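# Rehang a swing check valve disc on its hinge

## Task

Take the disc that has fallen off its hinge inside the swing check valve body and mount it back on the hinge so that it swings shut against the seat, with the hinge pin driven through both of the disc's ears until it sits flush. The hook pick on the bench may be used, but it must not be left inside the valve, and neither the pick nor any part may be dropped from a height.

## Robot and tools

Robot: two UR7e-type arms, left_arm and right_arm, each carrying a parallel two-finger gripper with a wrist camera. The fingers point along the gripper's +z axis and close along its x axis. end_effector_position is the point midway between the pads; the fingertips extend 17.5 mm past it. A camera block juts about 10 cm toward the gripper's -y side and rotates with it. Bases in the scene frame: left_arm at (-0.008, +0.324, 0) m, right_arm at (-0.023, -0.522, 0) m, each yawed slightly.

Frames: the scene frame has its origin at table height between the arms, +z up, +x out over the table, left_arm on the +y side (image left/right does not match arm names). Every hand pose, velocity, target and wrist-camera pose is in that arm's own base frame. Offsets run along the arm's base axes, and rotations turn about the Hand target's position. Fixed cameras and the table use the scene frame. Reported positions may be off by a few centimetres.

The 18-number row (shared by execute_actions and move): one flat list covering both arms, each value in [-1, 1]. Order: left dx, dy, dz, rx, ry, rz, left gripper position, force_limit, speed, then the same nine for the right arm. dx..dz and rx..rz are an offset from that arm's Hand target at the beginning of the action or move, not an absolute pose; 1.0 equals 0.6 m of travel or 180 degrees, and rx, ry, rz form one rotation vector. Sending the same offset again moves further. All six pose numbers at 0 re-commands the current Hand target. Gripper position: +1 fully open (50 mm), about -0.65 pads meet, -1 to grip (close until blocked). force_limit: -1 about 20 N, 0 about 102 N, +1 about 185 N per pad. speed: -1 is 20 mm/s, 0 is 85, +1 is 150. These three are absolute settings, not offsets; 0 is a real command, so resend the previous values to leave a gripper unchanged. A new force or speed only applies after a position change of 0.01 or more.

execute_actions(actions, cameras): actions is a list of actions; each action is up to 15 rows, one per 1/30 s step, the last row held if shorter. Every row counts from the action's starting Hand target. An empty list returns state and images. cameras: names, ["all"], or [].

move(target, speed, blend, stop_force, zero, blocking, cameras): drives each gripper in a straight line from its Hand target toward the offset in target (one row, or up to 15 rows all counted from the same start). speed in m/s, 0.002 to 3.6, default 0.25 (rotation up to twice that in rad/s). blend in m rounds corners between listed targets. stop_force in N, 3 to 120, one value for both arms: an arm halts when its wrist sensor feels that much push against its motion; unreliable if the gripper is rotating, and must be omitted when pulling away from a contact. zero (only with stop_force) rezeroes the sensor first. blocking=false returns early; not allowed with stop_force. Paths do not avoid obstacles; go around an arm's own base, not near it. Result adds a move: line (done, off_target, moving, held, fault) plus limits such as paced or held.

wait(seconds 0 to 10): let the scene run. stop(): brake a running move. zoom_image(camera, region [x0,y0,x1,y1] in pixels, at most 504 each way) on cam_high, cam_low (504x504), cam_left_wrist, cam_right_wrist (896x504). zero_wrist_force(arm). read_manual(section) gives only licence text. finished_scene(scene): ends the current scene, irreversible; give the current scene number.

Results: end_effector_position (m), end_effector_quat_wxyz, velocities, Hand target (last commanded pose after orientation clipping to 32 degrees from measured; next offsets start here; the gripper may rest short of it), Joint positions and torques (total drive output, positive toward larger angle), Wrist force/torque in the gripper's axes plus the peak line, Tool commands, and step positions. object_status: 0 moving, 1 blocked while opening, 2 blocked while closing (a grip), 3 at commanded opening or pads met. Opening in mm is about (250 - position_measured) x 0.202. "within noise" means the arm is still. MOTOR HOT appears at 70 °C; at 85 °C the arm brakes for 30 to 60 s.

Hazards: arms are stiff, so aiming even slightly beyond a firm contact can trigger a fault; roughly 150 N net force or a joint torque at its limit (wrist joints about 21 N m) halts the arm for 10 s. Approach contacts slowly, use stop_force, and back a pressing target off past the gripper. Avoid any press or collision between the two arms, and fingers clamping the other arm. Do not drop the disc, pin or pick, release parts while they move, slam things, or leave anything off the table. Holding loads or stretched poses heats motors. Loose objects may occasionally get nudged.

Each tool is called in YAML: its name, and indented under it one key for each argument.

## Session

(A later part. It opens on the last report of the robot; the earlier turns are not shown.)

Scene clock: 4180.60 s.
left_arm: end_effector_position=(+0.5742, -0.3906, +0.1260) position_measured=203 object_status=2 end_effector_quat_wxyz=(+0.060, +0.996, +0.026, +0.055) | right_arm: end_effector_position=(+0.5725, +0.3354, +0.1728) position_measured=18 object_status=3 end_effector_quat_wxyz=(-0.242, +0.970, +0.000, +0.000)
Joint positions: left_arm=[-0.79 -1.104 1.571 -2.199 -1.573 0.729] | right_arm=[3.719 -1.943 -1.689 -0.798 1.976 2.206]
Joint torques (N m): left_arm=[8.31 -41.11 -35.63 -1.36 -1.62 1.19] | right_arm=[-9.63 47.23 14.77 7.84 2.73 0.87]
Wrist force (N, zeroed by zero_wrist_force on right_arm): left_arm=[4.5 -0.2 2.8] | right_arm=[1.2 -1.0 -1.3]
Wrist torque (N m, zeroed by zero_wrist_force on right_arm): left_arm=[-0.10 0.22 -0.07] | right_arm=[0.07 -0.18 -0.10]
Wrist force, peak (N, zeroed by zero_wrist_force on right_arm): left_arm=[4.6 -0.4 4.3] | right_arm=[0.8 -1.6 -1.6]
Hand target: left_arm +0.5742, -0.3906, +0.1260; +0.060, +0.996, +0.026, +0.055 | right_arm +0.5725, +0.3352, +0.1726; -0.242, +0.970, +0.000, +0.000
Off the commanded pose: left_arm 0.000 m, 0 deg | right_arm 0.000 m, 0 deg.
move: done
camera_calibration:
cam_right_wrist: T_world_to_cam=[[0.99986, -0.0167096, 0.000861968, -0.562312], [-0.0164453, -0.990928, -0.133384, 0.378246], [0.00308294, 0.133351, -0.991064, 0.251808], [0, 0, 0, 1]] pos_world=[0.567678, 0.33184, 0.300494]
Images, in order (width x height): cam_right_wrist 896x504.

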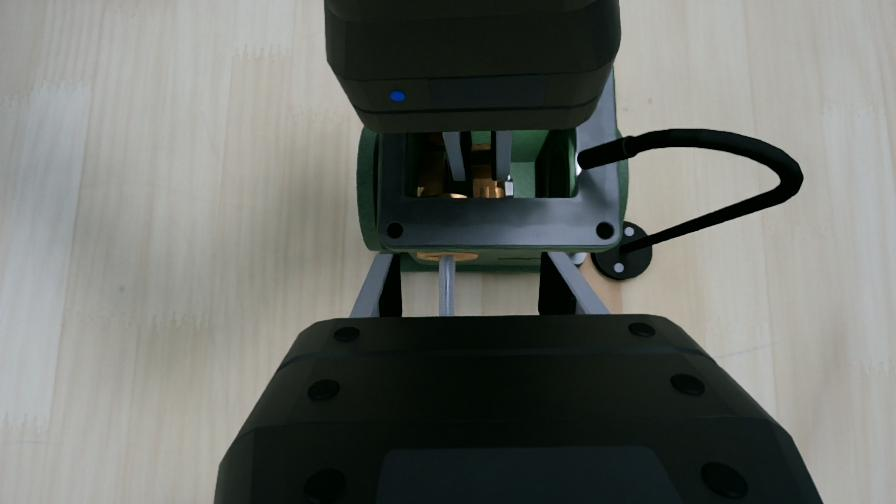

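move:
  target:
    - [0.006667, 0, 0, 0,0,0, -1, -0.7, -0.95, 0,0,0,0,0,0, 0.9, -0.55, -0.9]
    - [0.006667, 0.004167, 0, 0,0,0, -1, -0.7, -0.95, 0,0,0,0,0,0, 0.9, -0.55, -0.9]
  speed: 0.03
  blend: 0
  cameras: ["cam_right_wrist", "cam_left_wrist"]

zoom_image:
  camera: "cam_right_wrist"
  region: [410, 170, 530, 250]

zoom_image:
  camera: "cam_left_wrist"
  region: [350, 215, 490, 325]

Scene clock: 4219.90 s.
left_arm: end_effector_position=(+0.5782, -0.3879, +0.1260) position_measured=203 object_status=2 end_effector_quat_wxyz=(+0.060, +0.996, +0.026, +0.055) | right_arm: end_effector_position=(+0.5725, +0.3352, +0.1726) position_measured=18 object_status=3 end_effector_quat_wxyz=(-0.242, +0.970, +0.000, +0.000)
Joint positions: left_arm=[-0.782 -1.1 1.564 -2.197 -1.574 0.736] | right_arm=[3.718 -1.943 -1.689 -0.798 1.976 2.206]
Joint torques (N m): left_arm=[-10.52 -43.43 -39.43 -6.54 -0.99 -1.64] | right_arm=[-10.6 42.41 14.9 7.88 0.65 -1.48]
Wrist force (N, zeroed by zero_wrist_force on right_arm): left_arm=[-0.7 -0.9 2.0] | right_arm=[1.3 -1.0 -1.3]
Wrist torque (N m, zeroed by zero_wrist_force on right_arm): left_arm=[-0.12 0.03 0.00] | right_arm=[0.07 -0.20 -0.10]
Wrist force, peak (N, zeroed by zero_wrist_force on right_arm): left_arm=[4.7 -0.3 4.1] | right_arm=[1.4 -0.8 -1.5]
Hand target: left_arm +0.5782, -0.3881, +0.1260; +0.060, +0.996, +0.026, +0.055 | right_arm +0.5725, +0.3352, +0.1726; -0.242, +0.970, +0.000, +0.000
Off the commanded pose: left_arm 0.000 m, 0 deg | right_arm 0.000 m, 0 deg.
move: done
camera_calibration:
cam_left_wrist: T_world_to_cam=[[0.990097, 0.0601822, 0.126829, -0.560187], [-0.00587115, -0.884905, 0.465734, -0.382208], [0.14026, -0.461867, -0.875789, -0.0224704], [0, 0, 0, 1]] pos_world=[0.555547, -0.314882, 0.229376]
cam_right_wrist: T_world_to_cam=[[0.999857, -0.0168921, 0.000738194, -0.562214], [-0.0166434, -0.990953, -0.133172, 0.378176], [0.00298108, 0.133141, -0.991093, 0.251759], [0, 0, 0, 1]] pos_world=[0.567677, 0.331738, 0.300294]
Images, in order (width x height): cam_left_wrist 896x504, cam_right_wrist 896x504.

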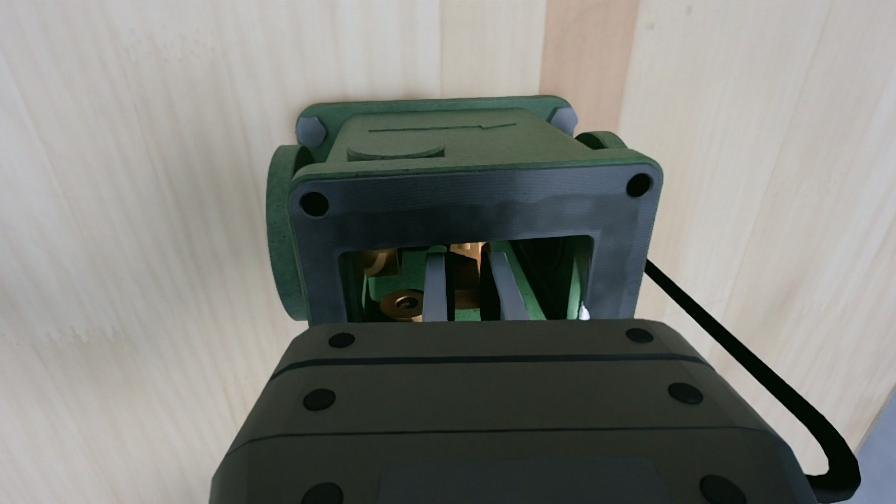

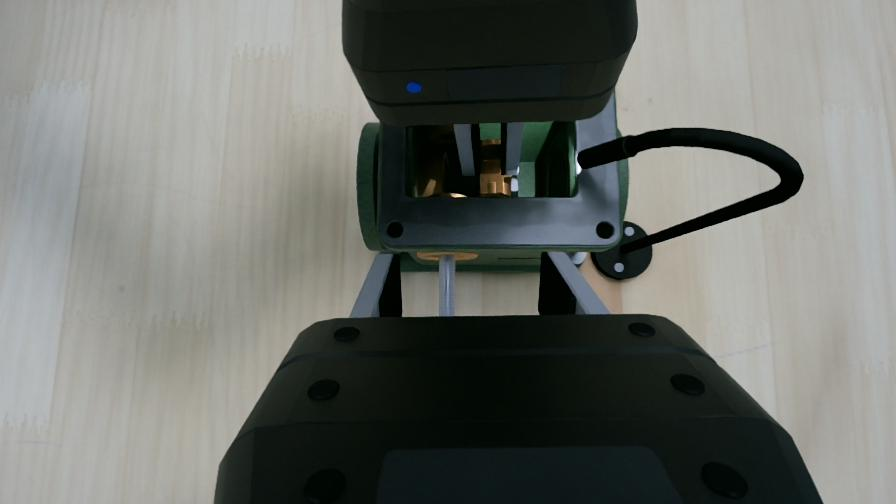

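Scaled by 4.200 from the camera's 896x504 image, which has a finer 1280x720 frame.

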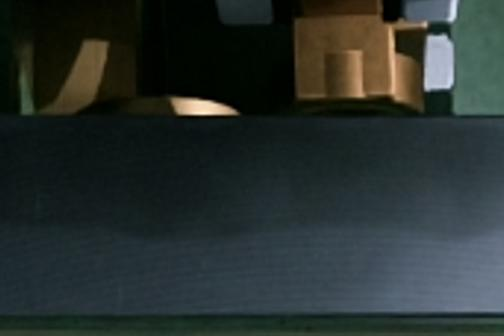

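Scaled by 3.600 from the camera's 896x504 image, which has a finer 1280x720 frame.

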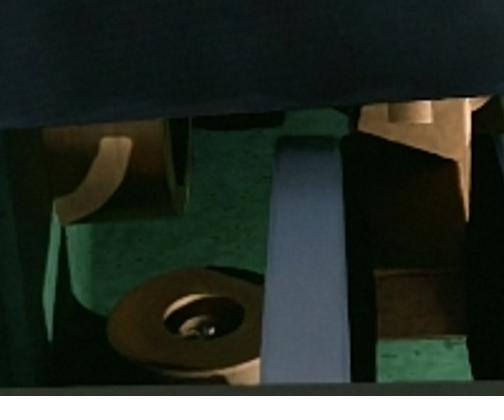

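zoom_image:
  camera: "cam_right_wrist"
  region: [425, 170, 515, 200]

Scaled by 5.600 from the camera's 896x504 image, which has a finer 1280x720 frame.

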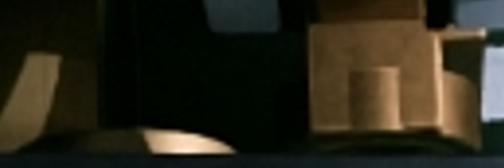

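zoom_image:
  camera: "cam_right_wrist"
  region: [400, 115, 530, 200]

Scaled by 3.877 from the camera's 896x504 image, which has a finer 1280x720 frame.

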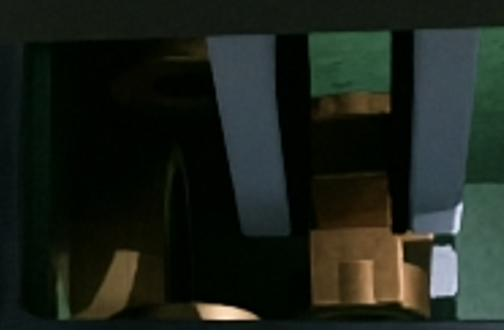

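move:
  target: [0, -0.004667, 0, 0,0,0, -1, -0.7, -0.95, 0,0,0,0,0,0, 0.9, -0.55, -0.9]
  speed: 0.03

move:
  target: [-0.01, 0, 0, 0,0,0, -1, -0.7, -0.95, 0,0,0,0,0,0, 0.9, -0.55, -0.9]
  speed: 0.006
  stop_force: 4

move:
  target: [0.006667, 0, 0, 0,0,0, -1, -0.7, -0.95, 0,0,0,0,0,0, 0.9, -0.55, -0.9]
  speed: 0.03

move:
  target: [0, 0, 0.01, 0,0,0, -1, -0.7, -0.95, 0,0,0,0,0,0, 0.9, -0.55, -0.9]
  speed: 0.03

move:
  target: [-0.015, 0, 0, 0,0,0, -1, -0.7, -0.95, 0,0,0,0,0,0, 0.9, -0.55, -0.9]
  speed: 0.006
  stop_force: 4

Scene clock: 4346.20 s.
left_arm: end_effector_position=(+0.5782, -0.3909, +0.1260) position_measured=203 object_status=2 end_effector_quat_wxyz=(+0.060, +0.996, +0.026, +0.055) | right_arm: end_effector_position=(+0.5725, +0.3352, +0.1726) position_measured=18 object_status=3 end_effector_quat_wxyz=(-0.242, +0.970, +0.000, +0.000)
Joint positions: left_arm=[-0.786 -1.097 1.559 -2.195 -1.574 0.733] | right_arm=[3.718 -1.943 -1.689 -0.798 1.976 2.206]
Joint torques (N m): left_arm=[-4.59 -45.99 -35.56 -1.45 1.07 -0.94] | right_arm=[-9.94 43.37 16.04 7.86 2.18 -0.46]
Wrist force (N, zeroed by zero_wrist_force on right_arm): left_arm=[-0.6 -0.8 2.3] | right_arm=[1.0 -1.1 -1.5]
Wrist torque (N m, zeroed by zero_wrist_force on right_arm): left_arm=[-0.10 0.03 0.00] | right_arm=[0.05 -0.15 -0.10]
Wrist force, peak (N, zeroed by zero_wrist_force on right_arm): left_arm=[-0.8 -1.0 2.7] | right_arm=[1.3 -1.0 -1.5]
Hand target: left_arm +0.5782, -0.3909, +0.1260; +0.060, +0.996, +0.026, +0.055 | right_arm +0.5725, +0.3352, +0.1726; -0.242, +0.970, +0.000, +0.000
Off the commanded pose: left_arm 0.000 m, 0 deg | right_arm 0.000 m, 0 deg.
move: done

Scene clock: 4347.87 s.
left_arm: end_effector_position=(+0.5746, -0.3909, +0.1260) position_measured=203 object_status=2 end_effector_quat_wxyz=(+0.060, +0.996, +0.026, +0.055) | right_arm: end_effector_position=(+0.5725, +0.3352, +0.1726) position_measured=18 object_status=3 end_effector_quat_wxyz=(-0.242, +0.970, +0.000, +0.000)
Joint positions: left_arm=[-0.79 -1.103 1.569 -2.199 -1.573 0.729] | right_arm=[3.718 -1.943 -1.689 -0.798 1.976 2.206]
Joint torques (N m): left_arm=[9.53 -41.13 -39.56 -0.6 -1.89 1.49] | right_arm=[-10.64 44.21 17.37 7.84 2.78 -0.23]
Wrist force (N, zeroed by zero_wrist_force on right_arm): left_arm=[3.2 -0.4 2.4] | right_arm=[1.3 -0.8 -1.6]
Wrist torque (N m, zeroed by zero_wrist_force on right_arm): left_arm=[-0.13 0.10 -0.05] | right_arm=[0.10 -0.21 -0.10]
Wrist force, peak (N, zeroed by zero_wrist_force on right_arm): left_arm=[4.4 -0.3 2.6] | right_arm=[1.4 -0.9 -1.5]
Hand target: left_arm +0.5746, -0.3909, +0.1260; +0.060, +0.996, +0.026, +0.055 (not the last commanded pose) | right_arm +0.5725, +0.3352, +0.1726; -0.242, +0.970, +0.000, +0.000
Off the commanded pose: left_arm 0.002 m, 0 deg | right_arm 0.000 m, 0 deg.
move: contact (left_arm)

Scene clock: 4348.57 s.
left_arm: end_effector_position=(+0.5786, -0.3909, +0.1260) position_measured=203 object_status=2 end_effector_quat_wxyz=(+0.060, +0.996, +0.026, +0.055) | right_arm: end_effector_position=(+0.5725, +0.3352, +0.1726) position_measured=18 object_status=3 end_effector_quat_wxyz=(-0.242, +0.970, +0.000, +0.000)
Joint positions: left_arm=[-0.785 -1.096 1.558 -2.195 -1.574 0.733] | right_arm=[3.718 -1.943 -1.689 -0.798 1.976 2.206]
Joint torques (N m): left_arm=[4.72 -51.7 -29.26 -1.96 -1.39 0.4] | right_arm=[-11.57 44.5 16.35 7.82 2.51 -0.12]
Wrist force (N, zeroed by zero_wrist_force on right_arm): left_arm=[-0.5 -0.8 2.4] | right_arm=[1.2 -0.8 -1.3]
Wrist torque (N m, zeroed by zero_wrist_force on right_arm): left_arm=[-0.10 0.00 -0.01] | right_arm=[0.09 -0.19 -0.10]
Wrist force, peak (N, zeroed by zero_wrist_force on right_arm): left_arm=[2.7 -0.7 3.6] | right_arm=[1.4 -1.0 -1.3]
Hand target: left_arm +0.5786, -0.3909, +0.1260; +0.060, +0.996, +0.026, +0.055 | right_arm +0.5725, +0.3352, +0.1726; -0.242, +0.970, +0.000, +0.000
Off the commanded pose: left_arm 0.000 m, 0 deg | right_arm 0.000 m, 0 deg.
move: done

Scene clock: 4349.27 s.
left_arm: end_effector_position=(+0.5786, -0.3908, +0.1321) position_measured=203 object_status=2 end_effector_quat_wxyz=(+0.060, +0.996, +0.026, +0.055) | right_arm: end_effector_position=(+0.5725, +0.3352, +0.1726) position_measured=18 object_status=3 end_effector_quat_wxyz=(-0.242, +0.970, +0.000, +0.000)
Joint positions: left_arm=[-0.785 -1.102 1.55 -2.181 -1.574 0.733] | right_arm=[3.718 -1.943 -1.689 -0.798 1.976 2.206]
Joint torques (N m): left_arm=[-8.86 -47.61 -33.11 -3.61 -0.59 -1.62] | right_arm=[-9.85 44.9 18.34 7.79 2.63 0.22]
Wrist force (N, zeroed by zero_wrist_force on right_arm): left_arm=[-0.3 -0.8 2.3] | right_arm=[1.2 -0.8 -1.3]
Wrist torque (N m, zeroed by zero_wrist_force on right_arm): left_arm=[-0.10 -0.03 0.00] | right_arm=[0.10 -0.19 -0.10]
Wrist force, peak (N, zeroed by zero_wrist_force on right_arm): left_arm=[-0.6 -1.0 2.8] | right_arm=[1.2 -1.0 -1.4]
Hand target: left_arm +0.5786, -0.3909, +0.1320; +0.060, +0.996, +0.026, +0.055 | right_arm +0.5725, +0.3352, +0.1726; -0.242, +0.970, +0.000, +0.000
Off the commanded pose: left_arm 0.000 m, 0 deg | right_arm 0.000 m, 0 deg.
move: done

Scene clock: 4350.97 s.
left_arm: end_effector_position=(+0.5746, -0.3909, +0.1320) position_measured=203 object_status=2 end_effector_quat_wxyz=(+0.060, +0.996, +0.026, +0.055) | right_arm: end_effector_position=(+0.5725, +0.3352, +0.1726) position_measured=18 object_status=3 end_effector_quat_wxyz=(-0.242, +0.970, +0.000, +0.000)
Joint positions: left_arm=[-0.79 -1.109 1.562 -2.185 -1.573 0.729] | right_arm=[3.718 -1.943 -1.689 -0.798 1.976 2.206]
Joint torques (N m): left_arm=[9.55 -41.58 -38.7 -0.44 -1.92 1.16] | right_arm=[-10.33 44.17 17.24 7.85 2.69 0.44]
Wrist force (N, zeroed by zero_wrist_force on right_arm): left_arm=[2.2 -0.4 3.4] | right_arm=[1.2 -0.9 -1.4]
Wrist torque (N m, zeroed by zero_wrist_force on right_arm): left_arm=[-0.08 0.17 -0.04] | right_arm=[0.07 -0.19 -0.10]
Wrist force, peak (N, zeroed by zero_wrist_force on right_arm): left_arm=[4.1 -0.8 2.8] | right_arm=[1.5 -0.9 -1.5]
Hand target: left_arm +0.5746, -0.3909, +0.1320; +0.060, +0.996, +0.026, +0.055 (not the last commanded pose) | right_arm +0.5725, +0.3352, +0.1726; -0.242, +0.970, +0.000, +0.000
Off the commanded pose: left_arm 0.005 m, 0 deg | right_arm 0.000 m, 0 deg.
move: contact (left_arm)

move:
  target: [0.006667, 0, 0, 0,0,0, -1, -0.7, -0.95, 0,0,0,0,0,0, 0.9, -0.55, -0.9]
  speed: 0.03

move:
  target: [0, 0, 0.01, 0,0,0, -1, -0.7, -0.95, 0,0,0,0,0,0, 0.9, -0.55, -0.9]
  speed: 0.03

move:
  target: [-0.0155, 0, 0, 0,0,0, -1, -0.7, -0.95, 0,0,0,0,0,0, 0.9, -0.55, -0.9]
  speed: 0.006
  stop_force: 4
  cameras: ["cam_right_wrist"]

zoom_image:
  camera: "cam_right_wrist"
  region: [400, 115, 530, 200]

Scene clock: 4360.60 s.
left_arm: end_effector_position=(+0.5787, -0.3909, +0.1320) position_measured=203 object_status=2 end_effector_quat_wxyz=(+0.060, +0.996, +0.026, +0.055) | right_arm: end_effector_position=(+0.5725, +0.3352, +0.1726) position_measured=18 object_status=3 end_effector_quat_wxyz=(-0.242, +0.970, +0.000, +0.000)
Joint positions: left_arm=[-0.785 -1.102 1.55 -2.181 -1.574 0.733] | right_arm=[3.718 -1.943 -1.689 -0.798 1.976 2.206]
Joint torques (N m): left_arm=[4.25 -51.56 -28.46 -2.03 -1.21 0.65] | right_arm=[-10.36 45.79 18 7.8 2.63 1.41]
Wrist force (N, zeroed by zero_wrist_force on right_arm): left_arm=[-0.5 -0.9 2.1] | right_arm=[1.2 -0.8 -1.3]
Wrist torque (N m, zeroed by zero_wrist_force on right_arm): left_arm=[-0.11 0.01 0.00] | right_arm=[0.08 -0.17 -0.10]
Wrist force, peak (N, zeroed by zero_wrist_force on right_arm): left_arm=[2.6 -0.5 3.8] | right_arm=[1.3 -1.0 -1.6]
Hand target: left_arm +0.5786, -0.3909, +0.1320; +0.060, +0.996, +0.026, +0.055 | right_arm +0.5725, +0.3352, +0.1726; -0.242, +0.970, +0.000, +0.000
Off the commanded pose: left_arm 0.000 m, 0 deg | right_arm 0.000 m, 0 deg.
move: done

Scene clock: 4361.30 s.
left_arm: end_effector_position=(+0.5786, -0.3909, +0.1382) position_measured=203 object_status=2 end_effector_quat_wxyz=(+0.060, +0.996, +0.026, +0.055) | right_arm: end_effector_position=(+0.5725, +0.3352, +0.1726) position_measured=18 object_status=3 end_effector_quat_wxyz=(-0.242, +0.970, +0.000, +0.000)
Joint positions: left_arm=[-0.785 -1.108 1.543 -2.167 -1.574 0.733] | right_arm=[3.718 -1.943 -1.689 -0.798 1.976 2.206]
Joint torques (N m): left_arm=[-9.26 -46.69 -31.86 -3.72 -0.67 -1.67] | right_arm=[-10.12 46.32 19.06 7.81 2.63 1.48]
Wrist force (N, zeroed by zero_wrist_force on right_arm): left_arm=[-0.4 -0.6 2.4] | right_arm=[1.1 -0.9 -1.1]
Wrist torque (N m, zeroed by zero_wrist_force on right_arm): left_arm=[-0.07 -0.02 -0.01] | right_arm=[0.08 -0.17 -0.10]
Wrist force, peak (N, zeroed by zero_wrist_force on right_arm): left_arm=[-0.9 -0.8 2.8] | right_arm=[1.5 -0.9 -1.4]
Hand target: left_arm +0.5786, -0.3909, +0.1380; +0.060, +0.996, +0.026, +0.055 | right_arm +0.5725, +0.3352, +0.1726; -0.242, +0.970, +0.000, +0.000
Off the commanded pose: left_arm 0.000 m, 0 deg | right_arm 0.000 m, 0 deg.
move: done

Scene clock: 4363.17 s.
left_arm: end_effector_position=(+0.5736, -0.3909, +0.1381) position_measured=203 object_status=2 end_effector_quat_wxyz=(+0.060, +0.996, +0.026, +0.055) | right_arm: end_effector_position=(+0.5725, +0.3352, +0.1726) position_measured=18 object_status=3 end_effector_quat_wxyz=(-0.242, +0.970, +0.000, +0.000)
Joint positions: left_arm=[-0.791 -1.117 1.557 -2.172 -1.573 0.728] | right_arm=[3.718 -1.943 -1.689 -0.798 1.976 2.206]
Joint torques (N m): left_arm=[10.13 -41.32 -39.6 -0.57 -1.9 1.27] | right_arm=[-10.29 46.94 18.88 7.8 2.49 1.5]
Wrist force (N, zeroed by zero_wrist_force on right_arm): left_arm=[3.0 -0.4 3.1] | right_arm=[1.1 -0.9 -1.1]
Wrist torque (N m, zeroed by zero_wrist_force on right_arm): left_arm=[-0.07 0.17 -0.04] | right_arm=[0.08 -0.16 -0.10]
Wrist force, peak (N, zeroed by zero_wrist_force on right_arm): left_arm=[4.4 -1.0 2.7] | right_arm=[1.2 -1.0 -1.5]
Hand target: left_arm +0.5736, -0.3909, +0.1381; +0.060, +0.996, +0.026, +0.055 (not the last commanded pose) | right_arm +0.5725, +0.3352, +0.1726; -0.242, +0.970, +0.000, +0.000
Off the commanded pose: left_arm 0.004 m, 0 deg | right_arm 0.000 m, 0 deg.
move: contact (left_arm)
camera_calibration:
cam_right_wrist: T_world_to_cam=[[0.999857, -0.0168921, 0.000738194, -0.562214], [-0.0166434, -0.990953, -0.133172, 0.378176], [0.00298108, 0.133141, -0.991093, 0.251759], [0, 0, 0, 1]] pos_world=[0.567677, 0.331738, 0.300294]
Images, in order (width x height): cam_right_wrist 896x504.

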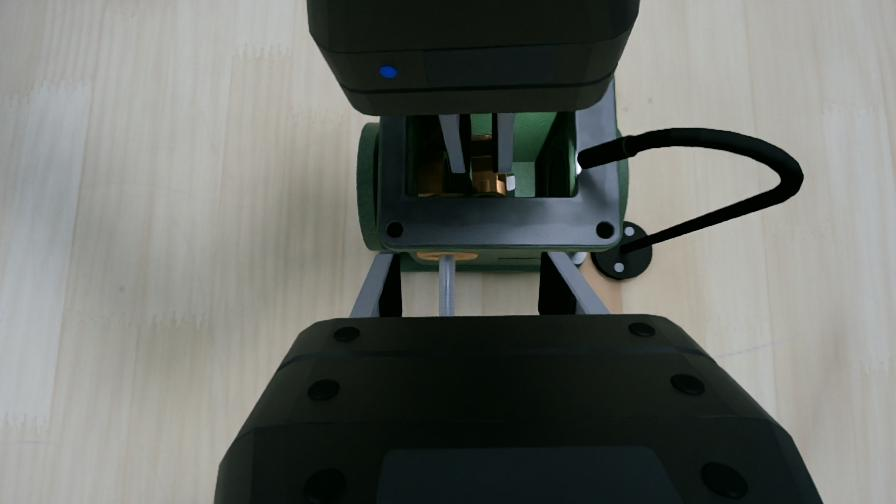

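Scaled by 3.877 from the camera's 896x504 image, which has a finer 1280x720 frame.

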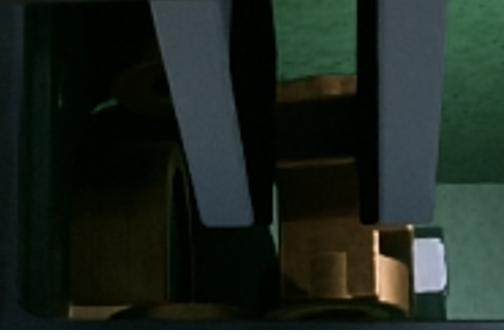

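zoom_image:
  camera: "cam_right_wrist"
  region: [415, 115, 475, 155]

zoom_image:
  camera: "cam_right_wrist"
  region: [415, 155, 535, 205]

Scaled by 8.400 from the camera's 896x504 image, which has a finer 1280x720 frame.

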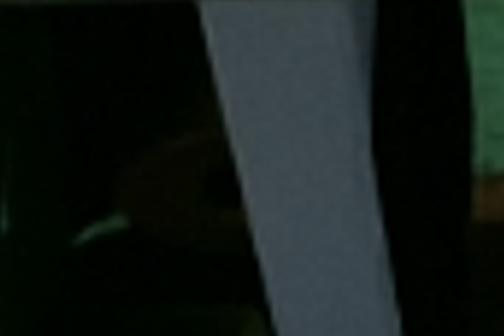

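Scaled by 4.200 from the camera's 896x504 image, which has a finer 1280x720 frame.

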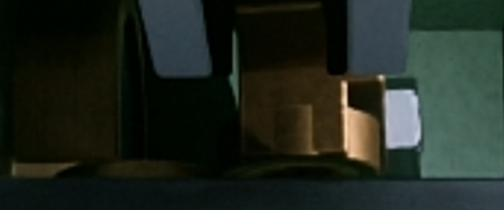

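move:
  target:
    - [0.0075, 0, 0, 0,0,0, -1, -0.7, -0.95, 0,0,0,0,0,0, 0.9, -0.55, -0.9]
    - [0.0075, 0.003667, -0.012667, 0,0,0, -1, -0.7, -0.95, 0,0,0,0,0,0, 0.9, -0.55, -0.9]
  speed: 0.03

move:
  target: [-0.011667, -0.000895, 0, 0,0,0, -1, -0.7, -0.95, 0,0,0,0,0,0, 0.9, -0.55, -0.9]
  speed: 0.01
  stop_force: 4
  cameras: ["cam_right_wrist", "cam_left_wrist"]

zoom_image:
  camera: "cam_right_wrist"
  region: [400, 115, 530, 200]

zoom_image:
  camera: "cam_left_wrist"
  region: [350, 215, 490, 325]

Scene clock: 4467.93 s.
left_arm: end_effector_position=(+0.5781, -0.3886, +0.1303) position_measured=203 object_status=2 end_effector_quat_wxyz=(+0.060, +0.996, +0.026, +0.055) | right_arm: end_effector_position=(+0.5725, +0.3352, +0.1726) position_measured=18 object_status=3 end_effector_quat_wxyz=(-0.242, +0.970, +0.000, +0.000)
Joint positions: left_arm=[-0.783 -1.104 1.558 -2.187 -1.574 0.735] | right_arm=[3.718 -1.943 -1.689 -0.798 1.976 2.206]
Joint torques (N m): left_arm=[3.89 -54.58 -40.25 -0.87 -1.37 0.14] | right_arm=[-10.1 47.28 20.04 7.73 2.66 1.58]
Wrist force (N, zeroed by zero_wrist_force on right_arm): left_arm=[-0.3 -0.6 2.1] | right_arm=[1.3 -1.0 -1.4]
Wrist torque (N m, zeroed by zero_wrist_force on right_arm): left_arm=[-0.07 -0.02 0.00] | right_arm=[0.07 -0.19 -0.11]
Wrist force, peak (N, zeroed by zero_wrist_force on right_arm): left_arm=[3.3 -0.5 3.4] | right_arm=[1.5 -1.1 -1.5]
Hand target: left_arm +0.5781, -0.3887, +0.1305; +0.060, +0.996, +0.026, +0.055 | right_arm +0.5725, +0.3352, +0.1726; -0.242, +0.970, +0.000, +0.000
Off the commanded pose: left_arm 0.000 m, 0 deg | right_arm 0.000 m, 0 deg.
move: done

Scene clock: 4469.93 s.
left_arm: end_effector_position=(+0.5711, -0.3892, +0.1305) position_measured=203 object_status=2 end_effector_quat_wxyz=(+0.060, +0.996, +0.026, +0.055) | right_arm: end_effector_position=(+0.5725, +0.3352, +0.1726) position_measured=18 object_status=3 end_effector_quat_wxyz=(-0.242, +0.970, +0.000, +0.000)
Joint positions: left_arm=[-0.792 -1.116 1.576 -2.193 -1.573 0.727] | right_arm=[3.718 -1.943 -1.689 -0.798 1.976 2.206]
Joint torques (N m): left_arm=[11.13 -40.85 -40.91 -1.62 -0.24 1.31] | right_arm=[-9.61 48.36 20.22 7.77 2.56 1.42]
Wrist force (N, zeroed by zero_wrist_force on right_arm): left_arm=[-0.6 -0.9 2.2] | right_arm=[1.2 -0.8 -1.3]
Wrist torque (N m, zeroed by zero_wrist_force on right_arm): left_arm=[-0.12 0.03 0.00] | right_arm=[0.09 -0.18 -0.10]
Wrist force, peak (N, zeroed by zero_wrist_force on right_arm): left_arm=[-0.5 -0.8 3.0] | right_arm=[1.3 -1.0 -1.5]
Hand target: left_arm +0.5711, -0.3892, +0.1305; +0.060, +0.996, +0.026, +0.055 | right_arm +0.5725, +0.3352, +0.1726; -0.242, +0.970, +0.000, +0.000
Off the commanded pose: left_arm 0.000 m, 0 deg | right_arm 0.000 m, 0 deg.
move: done
camera_calibration:
cam_left_wrist: T_world_to_cam=[[0.990052, 0.0602562, 0.127143, -0.553578], [-0.00597694, -0.884827, 0.465882, -0.385449], [0.140572, -0.462007, -0.875665, -0.0183639], [0, 0, 0, 1]] pos_world=[0.548348, -0.316183, 0.233877]
cam_right_wrist: T_world_to_cam=[[0.999857, -0.0168921, 0.000738194, -0.562214], [-0.0166434, -0.990953, -0.133172, 0.378176], [0.00298108, 0.133141, -0.991093, 0.251759], [0, 0, 0, 1]] pos_world=[0.567677, 0.331738, 0.300294]
Images, in order (width x height): cam_left_wrist 896x504, cam_right_wrist 896x504.

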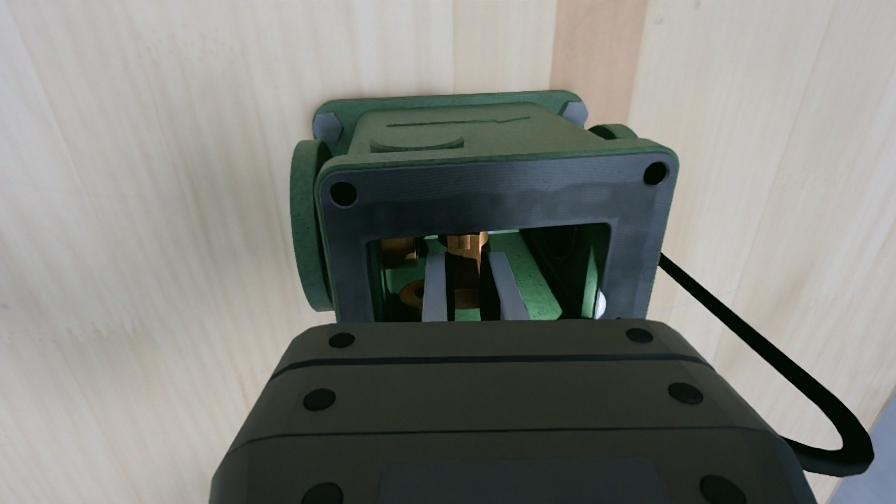

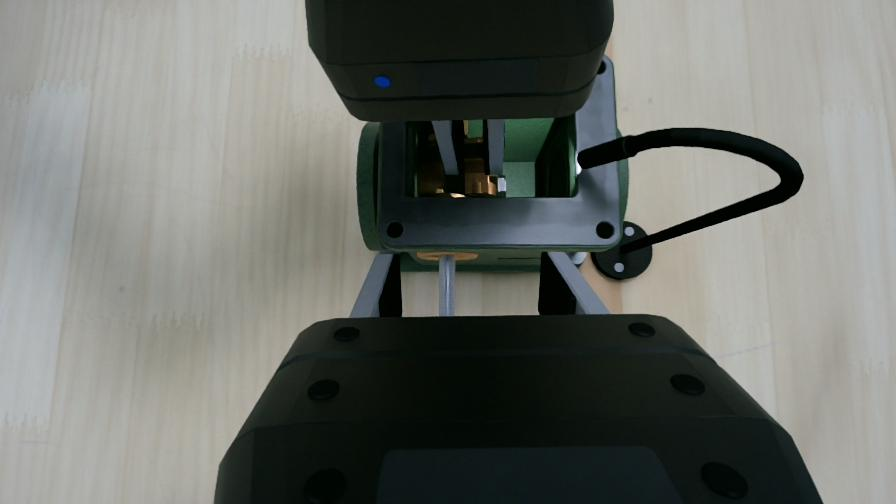

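Scaled by 3.877 from the camera's 896x504 image, which has a finer 1280x720 frame.

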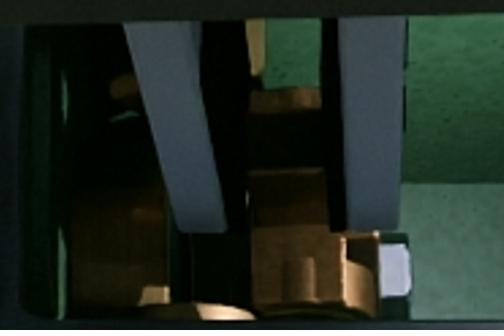

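Scaled by 3.600 from the camera's 896x504 image, which has a finer 1280x720 frame.

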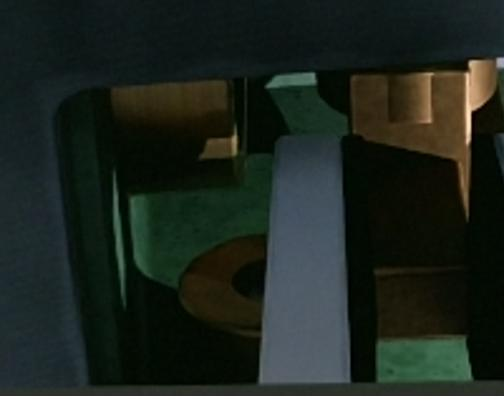

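move:
  target: [-0.0083, -0.000638, 0, 0,0,0, -1, -0.7, -0.95, 0,0,0,0,0,0, 0.9, -0.55, -0.9]
  speed: 0.01
  stop_force: 4
  cameras: ["cam_right_wrist", "cam_left_wrist"]

zoom_image:
  camera: "cam_right_wrist"
  region: [400, 115, 530, 200]

zoom_image:
  camera: "cam_left_wrist"
  region: [350, 215, 490, 325]

Scene clock: 4478.00 s.
left_arm: end_effector_position=(+0.5661, -0.3896, +0.1305) position_measured=203 object_status=2 end_effector_quat_wxyz=(+0.060, +0.996, +0.026, +0.055) | right_arm: end_effector_position=(+0.5725, +0.3352, +0.1726) position_measured=18 object_status=3 end_effector_quat_wxyz=(-0.242, +0.970, +0.000, +0.000)
Joint positions: left_arm=[-0.798 -1.125 1.589 -2.198 -1.572 0.721] | right_arm=[3.718 -1.943 -1.689 -0.798 1.976 2.206]
Joint torques (N m): left_arm=[9.69 -39.95 -40.97 -1.6 -0.15 1.48] | right_arm=[-9.11 49.7 21.52 7.73 2.54 1.48]
Wrist force (N, zeroed by zero_wrist_force on right_arm): left_arm=[-0.3 -2.2 2.4] | right_arm=[1.3 -0.9 -1.1]
Wrist torque (N m, zeroed by zero_wrist_force on right_arm): left_arm=[-0.10 -0.07 0.01] | right_arm=[0.09 -0.21 -0.10]
Wrist force, peak (N, zeroed by zero_wrist_force on right_arm): left_arm=[-1.1 -2.4 3.0] | right_arm=[1.5 -0.9 -1.7]
Hand target: left_arm +0.5661, -0.3896, +0.1305; +0.060, +0.996, +0.026, +0.055 | right_arm +0.5725, +0.3352, +0.1726; -0.242, +0.970, +0.000, +0.000
Off the commanded pose: left_arm 0.000 m, 0 deg | right_arm 0.000 m, 0 deg.
move: done
camera_calibration:
cam_left_wrist: T_world_to_cam=[[0.990052, 0.0602562, 0.127143, -0.548702], [-0.00597694, -0.884827, 0.465882, -0.385832], [0.140572, -0.462007, -0.875665, -0.0178599], [0, 0, 0, 1]] pos_world=[0.543448, -0.316583, 0.233877]
cam_right_wrist: T_world_to_cam=[[0.999857, -0.0168921, 0.000738194, -0.562214], [-0.0166434, -0.990953, -0.133172, 0.378176], [0.00298108, 0.133141, -0.991093, 0.251759], [0, 0, 0, 1]] pos_world=[0.567677, 0.331738, 0.300294]
Images, in order (width x height): cam_left_wrist 896x504, cam_right_wrist 896x504.

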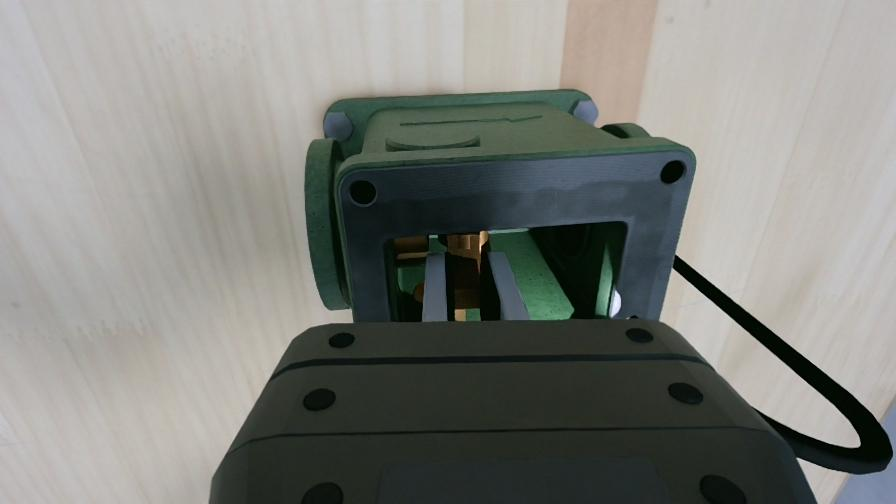

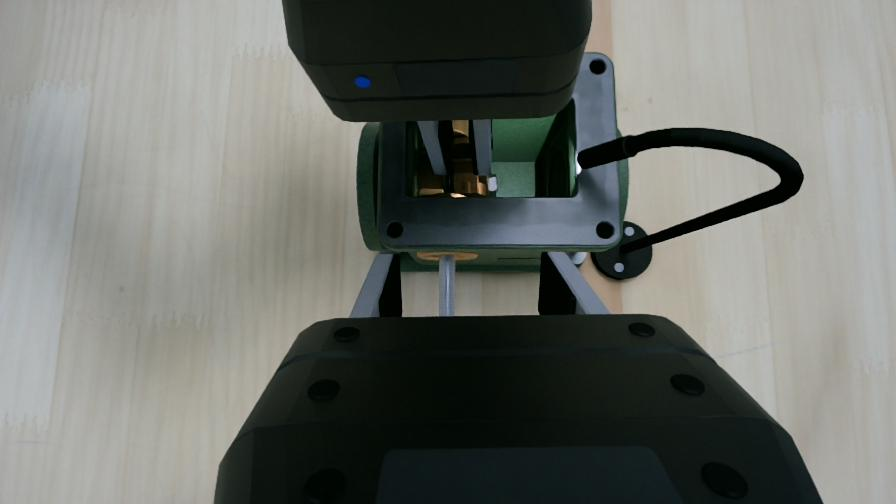

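Scaled by 3.877 from the camera's 896x504 image, which has a finer 1280x720 frame.

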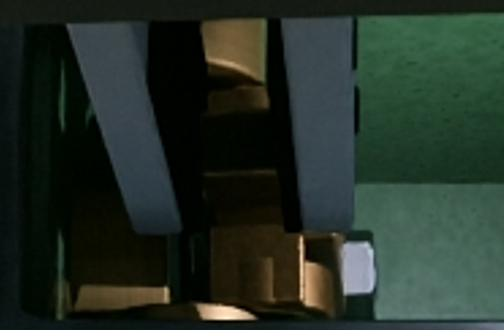

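Scaled by 3.600 from the camera's 896x504 image, which has a finer 1280x720 frame.

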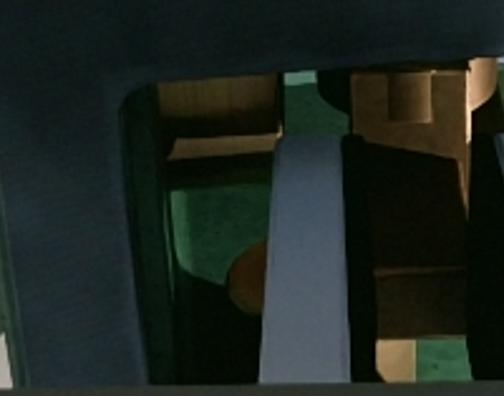

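move:
  target: [0, 0.0012, 0, 0,0,0, -1, -0.7, -0.95, 0,0,0,0,0,0, 0.9, -0.55, -0.9]
  speed: 0.02

move:
  target: [-0.0083, -0.000638, 0, 0,0,0, -1, -0.7, -0.95, 0,0,0,0,0,0, 0.9, -0.55, -0.9]
  speed: 0.01
  stop_force: 4
  cameras: ["cam_right_wrist", "cam_left_wrist"]

zoom_image:
  camera: "cam_right_wrist"
  region: [400, 115, 530, 200]

zoom_image:
  camera: "cam_left_wrist"
  region: [350, 215, 490, 325]

Scene clock: 4489.77 s.
left_arm: end_effector_position=(+0.5661, -0.3889, +0.1305) position_measured=203 object_status=2 end_effector_quat_wxyz=(+0.060, +0.996, +0.026, +0.055) | right_arm: end_effector_position=(+0.5725, +0.3352, +0.1726) position_measured=18 object_status=3 end_effector_quat_wxyz=(-0.242, +0.970, +0.000, +0.000)
Joint positions: left_arm=[-0.797 -1.125 1.591 -2.198 -1.572 0.722] | right_arm=[3.718 -1.943 -1.689 -0.798 1.976 2.206]
Joint torques (N m): left_arm=[10.21 -53.85 -24.89 -7.18 -0.8 1.06] | right_arm=[-9.89 49.8 22.33 7.76 2.52 1.47]
Wrist force (N, zeroed by zero_wrist_force on right_arm): left_arm=[-0.2 -0.9 2.2] | right_arm=[1.3 -1.0 -1.3]
Wrist torque (N m, zeroed by zero_wrist_force on right_arm): left_arm=[-0.11 -0.04 0.00] | right_arm=[0.06 -0.20 -0.10]
Wrist force, peak (N, zeroed by zero_wrist_force on right_arm): left_arm=[-0.9 -2.3 3.1] | right_arm=[1.4 -0.9 -1.6]
Hand target: left_arm +0.5661, -0.3889, +0.1305; +0.060, +0.996, +0.026, +0.055 | right_arm +0.5725, +0.3352, +0.1726; -0.242, +0.970, +0.000, +0.000
Off the commanded pose: left_arm 0.000 m, 0 deg | right_arm 0.000 m, 0 deg.
move: done

Scene clock: 4491.60 s.
left_arm: end_effector_position=(+0.5611, -0.3893, +0.1305) position_measured=203 object_status=2 end_effector_quat_wxyz=(+0.060, +0.996, +0.026, +0.055) | right_arm: end_effector_position=(+0.5725, +0.3352, +0.1726) position_measured=18 object_status=3 end_effector_quat_wxyz=(-0.242, +0.970, +0.000, +0.000)
Joint positions: left_arm=[-0.803 -1.134 1.603 -2.203 -1.571 0.716] | right_arm=[3.718 -1.943 -1.689 -0.798 1.976 2.206]
Joint torques (N m): left_arm=[10.27 -39.82 -40.72 -1.57 -0.3 1.22] | right_arm=[-9.33 50.75 22.67 7.65 2.55 1.45]
Wrist force (N, zeroed by zero_wrist_force on right_arm): left_arm=[-0.9 -1.2 2.1] | right_arm=[1.2 -0.6 -1.3]
Wrist torque (N m, zeroed by zero_wrist_force on right_arm): left_arm=[-0.17 0.07 0.00] | right_arm=[0.13 -0.18 -0.10]
Wrist force, peak (N, zeroed by zero_wrist_force on right_arm): left_arm=[-0.4 -1.0 2.5] | right_arm=[1.2 -0.9 -1.6]
Hand target: left_arm +0.5611, -0.3893, +0.1305; +0.060, +0.996, +0.026, +0.055 | right_arm +0.5725, +0.3352, +0.1726; -0.242, +0.970, +0.000, +0.000
Off the commanded pose: left_arm 0.000 m, 0 deg | right_arm 0.000 m, 0 deg.
move: done
camera_calibration:
cam_left_wrist: T_world_to_cam=[[0.990052, 0.0602562, 0.127143, -0.54377], [-0.00597694, -0.884827, 0.465882, -0.385596], [0.140572, -0.462007, -0.875665, -0.0170184], [0, 0, 0, 1]] pos_world=[0.538448, -0.316283, 0.233877]
cam_right_wrist: T_world_to_cam=[[0.999857, -0.0168921, 0.000738194, -0.562214], [-0.0166434, -0.990953, -0.133172, 0.378176], [0.00298108, 0.133141, -0.991093, 0.251759], [0, 0, 0, 1]] pos_world=[0.567677, 0.331738, 0.300294]
Images, in order (width x height): cam_left_wrist 896x504, cam_right_wrist 896x504.

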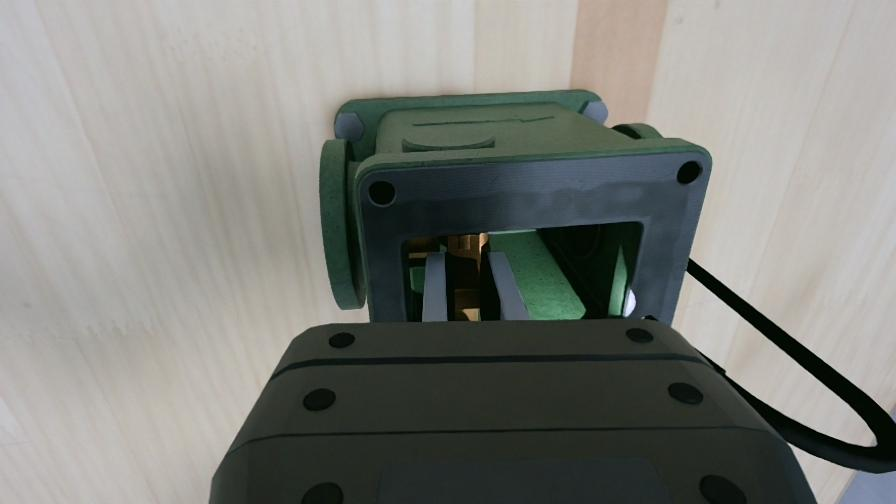

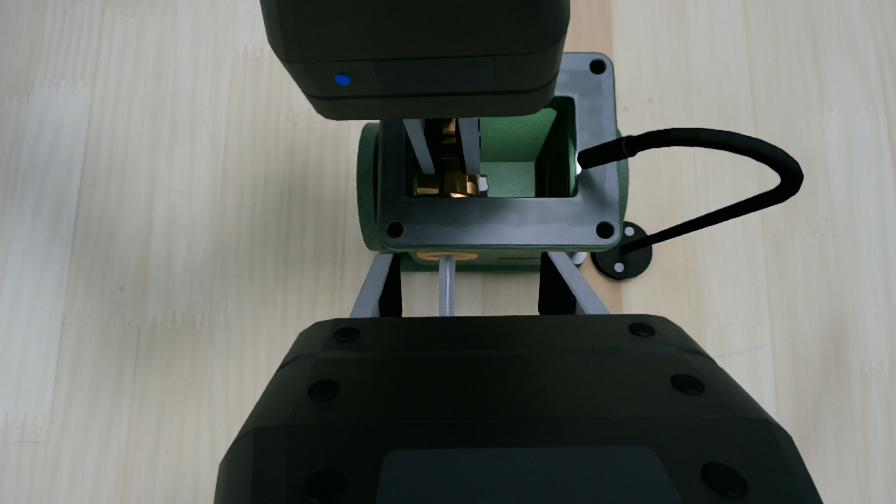

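Scaled by 3.877 from the camera's 896x504 image, which has a finer 1280x720 frame.

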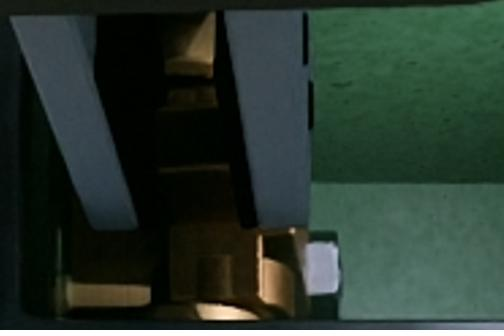

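Scaled by 3.600 from the camera's 896x504 image, which has a finer 1280x720 frame.

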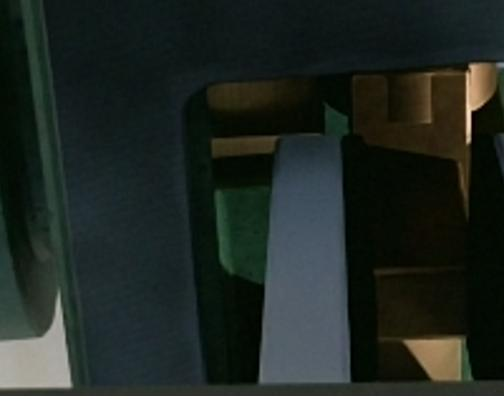

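zoom_image:
  camera: "cam_right_wrist"
  region: [412, 170, 492, 202]

Scaled by 6.300 from the camera's 896x504 image, which has a finer 1280x720 frame.

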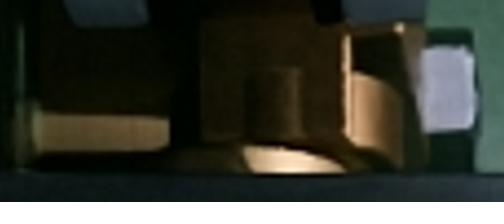

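move:
  target: [-0.0065, -0.0005, 0, 0,0,0, -1, -0.7, -0.95, 0,0,0,0,0,0, 0.9, -0.55, -0.9]
  speed: 0.01
  stop_force: 4
  cameras: ["cam_right_wrist", "cam_left_wrist"]

zoom_image:
  camera: "cam_right_wrist"
  region: [412, 160, 492, 205]

zoom_image:
  camera: "cam_left_wrist"
  region: [350, 215, 490, 325]

Scene clock: 4523.67 s.
left_arm: end_effector_position=(+0.5572, -0.3896, +0.1305) position_measured=203 object_status=2 end_effector_quat_wxyz=(+0.060, +0.996, +0.026, +0.055) | right_arm: end_effector_position=(+0.5725, +0.3352, +0.1726) position_measured=18 object_status=3 end_effector_quat_wxyz=(-0.242, +0.970, +0.000, +0.000)
Joint positions: left_arm=[-0.808 -1.14 1.613 -2.206 -1.57 0.711] | right_arm=[3.718 -1.943 -1.689 -0.798 1.976 2.206]
Joint torques (N m): left_arm=[10.34 -40 -39.71 -3.71 0.39 1.2] | right_arm=[-9.8 50.78 24.06 7.71 2.64 1.51]
Wrist force (N, zeroed by zero_wrist_force on right_arm): left_arm=[-0.3 -0.5 2.1] | right_arm=[1.3 -0.9 -1.4]
Wrist torque (N m, zeroed by zero_wrist_force on right_arm): left_arm=[-0.04 -0.04 0.00] | right_arm=[0.09 -0.20 -0.10]
Wrist force, peak (N, zeroed by zero_wrist_force on right_arm): left_arm=[-0.4 -0.7 2.8] | right_arm=[1.1 -1.0 -1.7]
Hand target: left_arm +0.5572, -0.3896, +0.1305; +0.060, +0.996, +0.026, +0.055 | right_arm +0.5725, +0.3352, +0.1726; -0.242, +0.970, +0.000, +0.000
Off the commanded pose: left_arm 0.000 m, 0 deg | right_arm 0.000 m, 0 deg.
move: done
camera_calibration:
cam_left_wrist: T_world_to_cam=[[0.990053, 0.0601772, 0.127178, -0.539924], [-0.00607468, -0.884791, 0.465949, -0.385838], [0.140565, -0.462086, -0.875624, -0.0166399], [0, 0, 0, 1]] pos_world=[0.534548, -0.316584, 0.233877]
cam_right_wrist: T_world_to_cam=[[0.999857, -0.0168921, 0.000738194, -0.562214], [-0.0166434, -0.990953, -0.133172, 0.378176], [0.00298108, 0.133141, -0.991093, 0.251759], [0, 0, 0, 1]] pos_world=[0.567677, 0.331738, 0.300294]
Images, in order (width x height): cam_left_wrist 896x504, cam_right_wrist 896x504.

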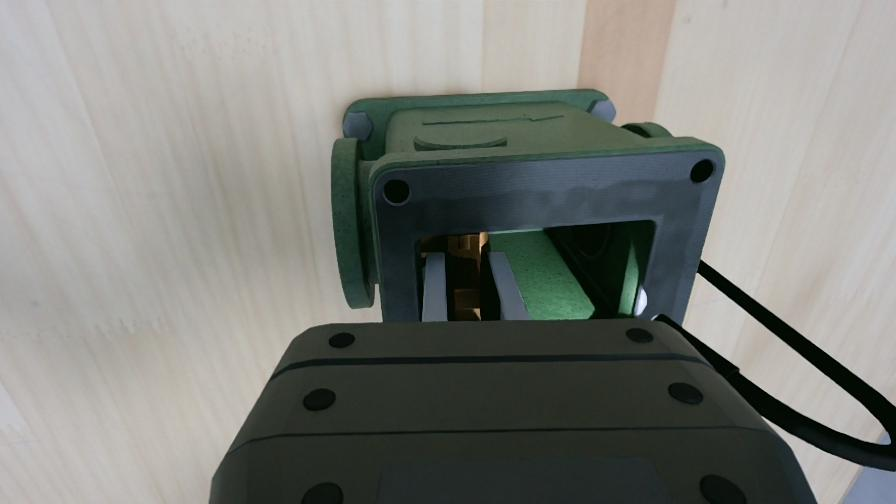

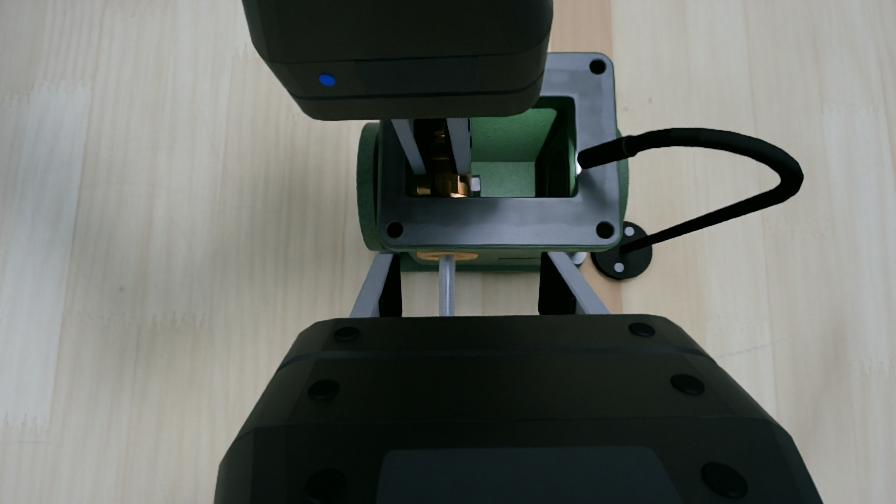

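Scaled by 6.300 from the camera's 896x504 image, which has a finer 1280x720 frame.

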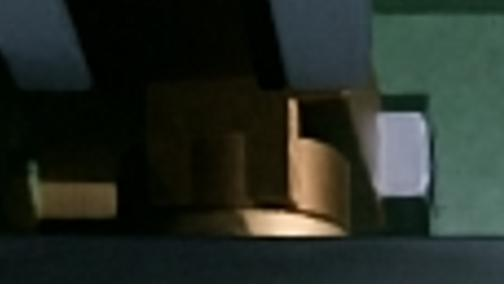

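Scaled by 3.600 from the camera's 896x504 image, which has a finer 1280x720 frame.

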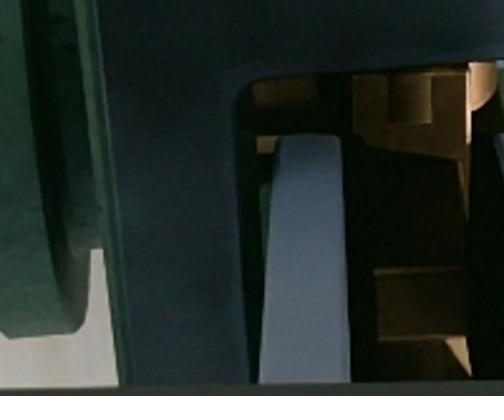

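zoom_image:
  camera: "cam_left_wrist"
  region: [440, 225, 500, 325]

zoom_image:
  camera: "cam_right_wrist"
  region: [412, 118, 482, 168]

Scaled by 5.040 from the camera's 896x504 image, which has a finer 1280x720 frame.

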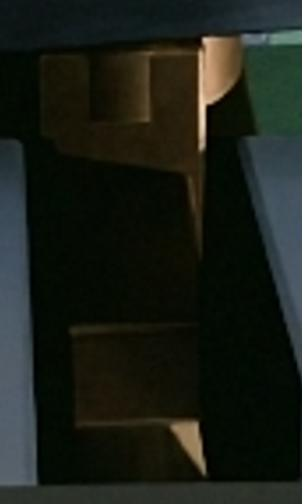

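Scaled by 7.200 from the camera's 896x504 image, which has a finer 1280x720 frame.

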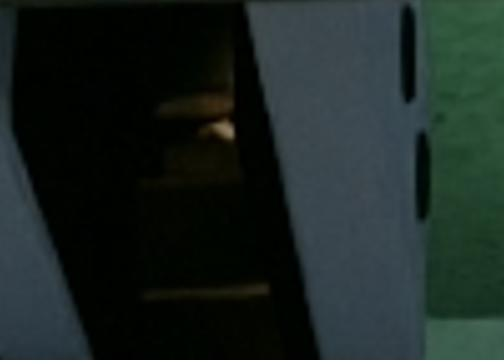

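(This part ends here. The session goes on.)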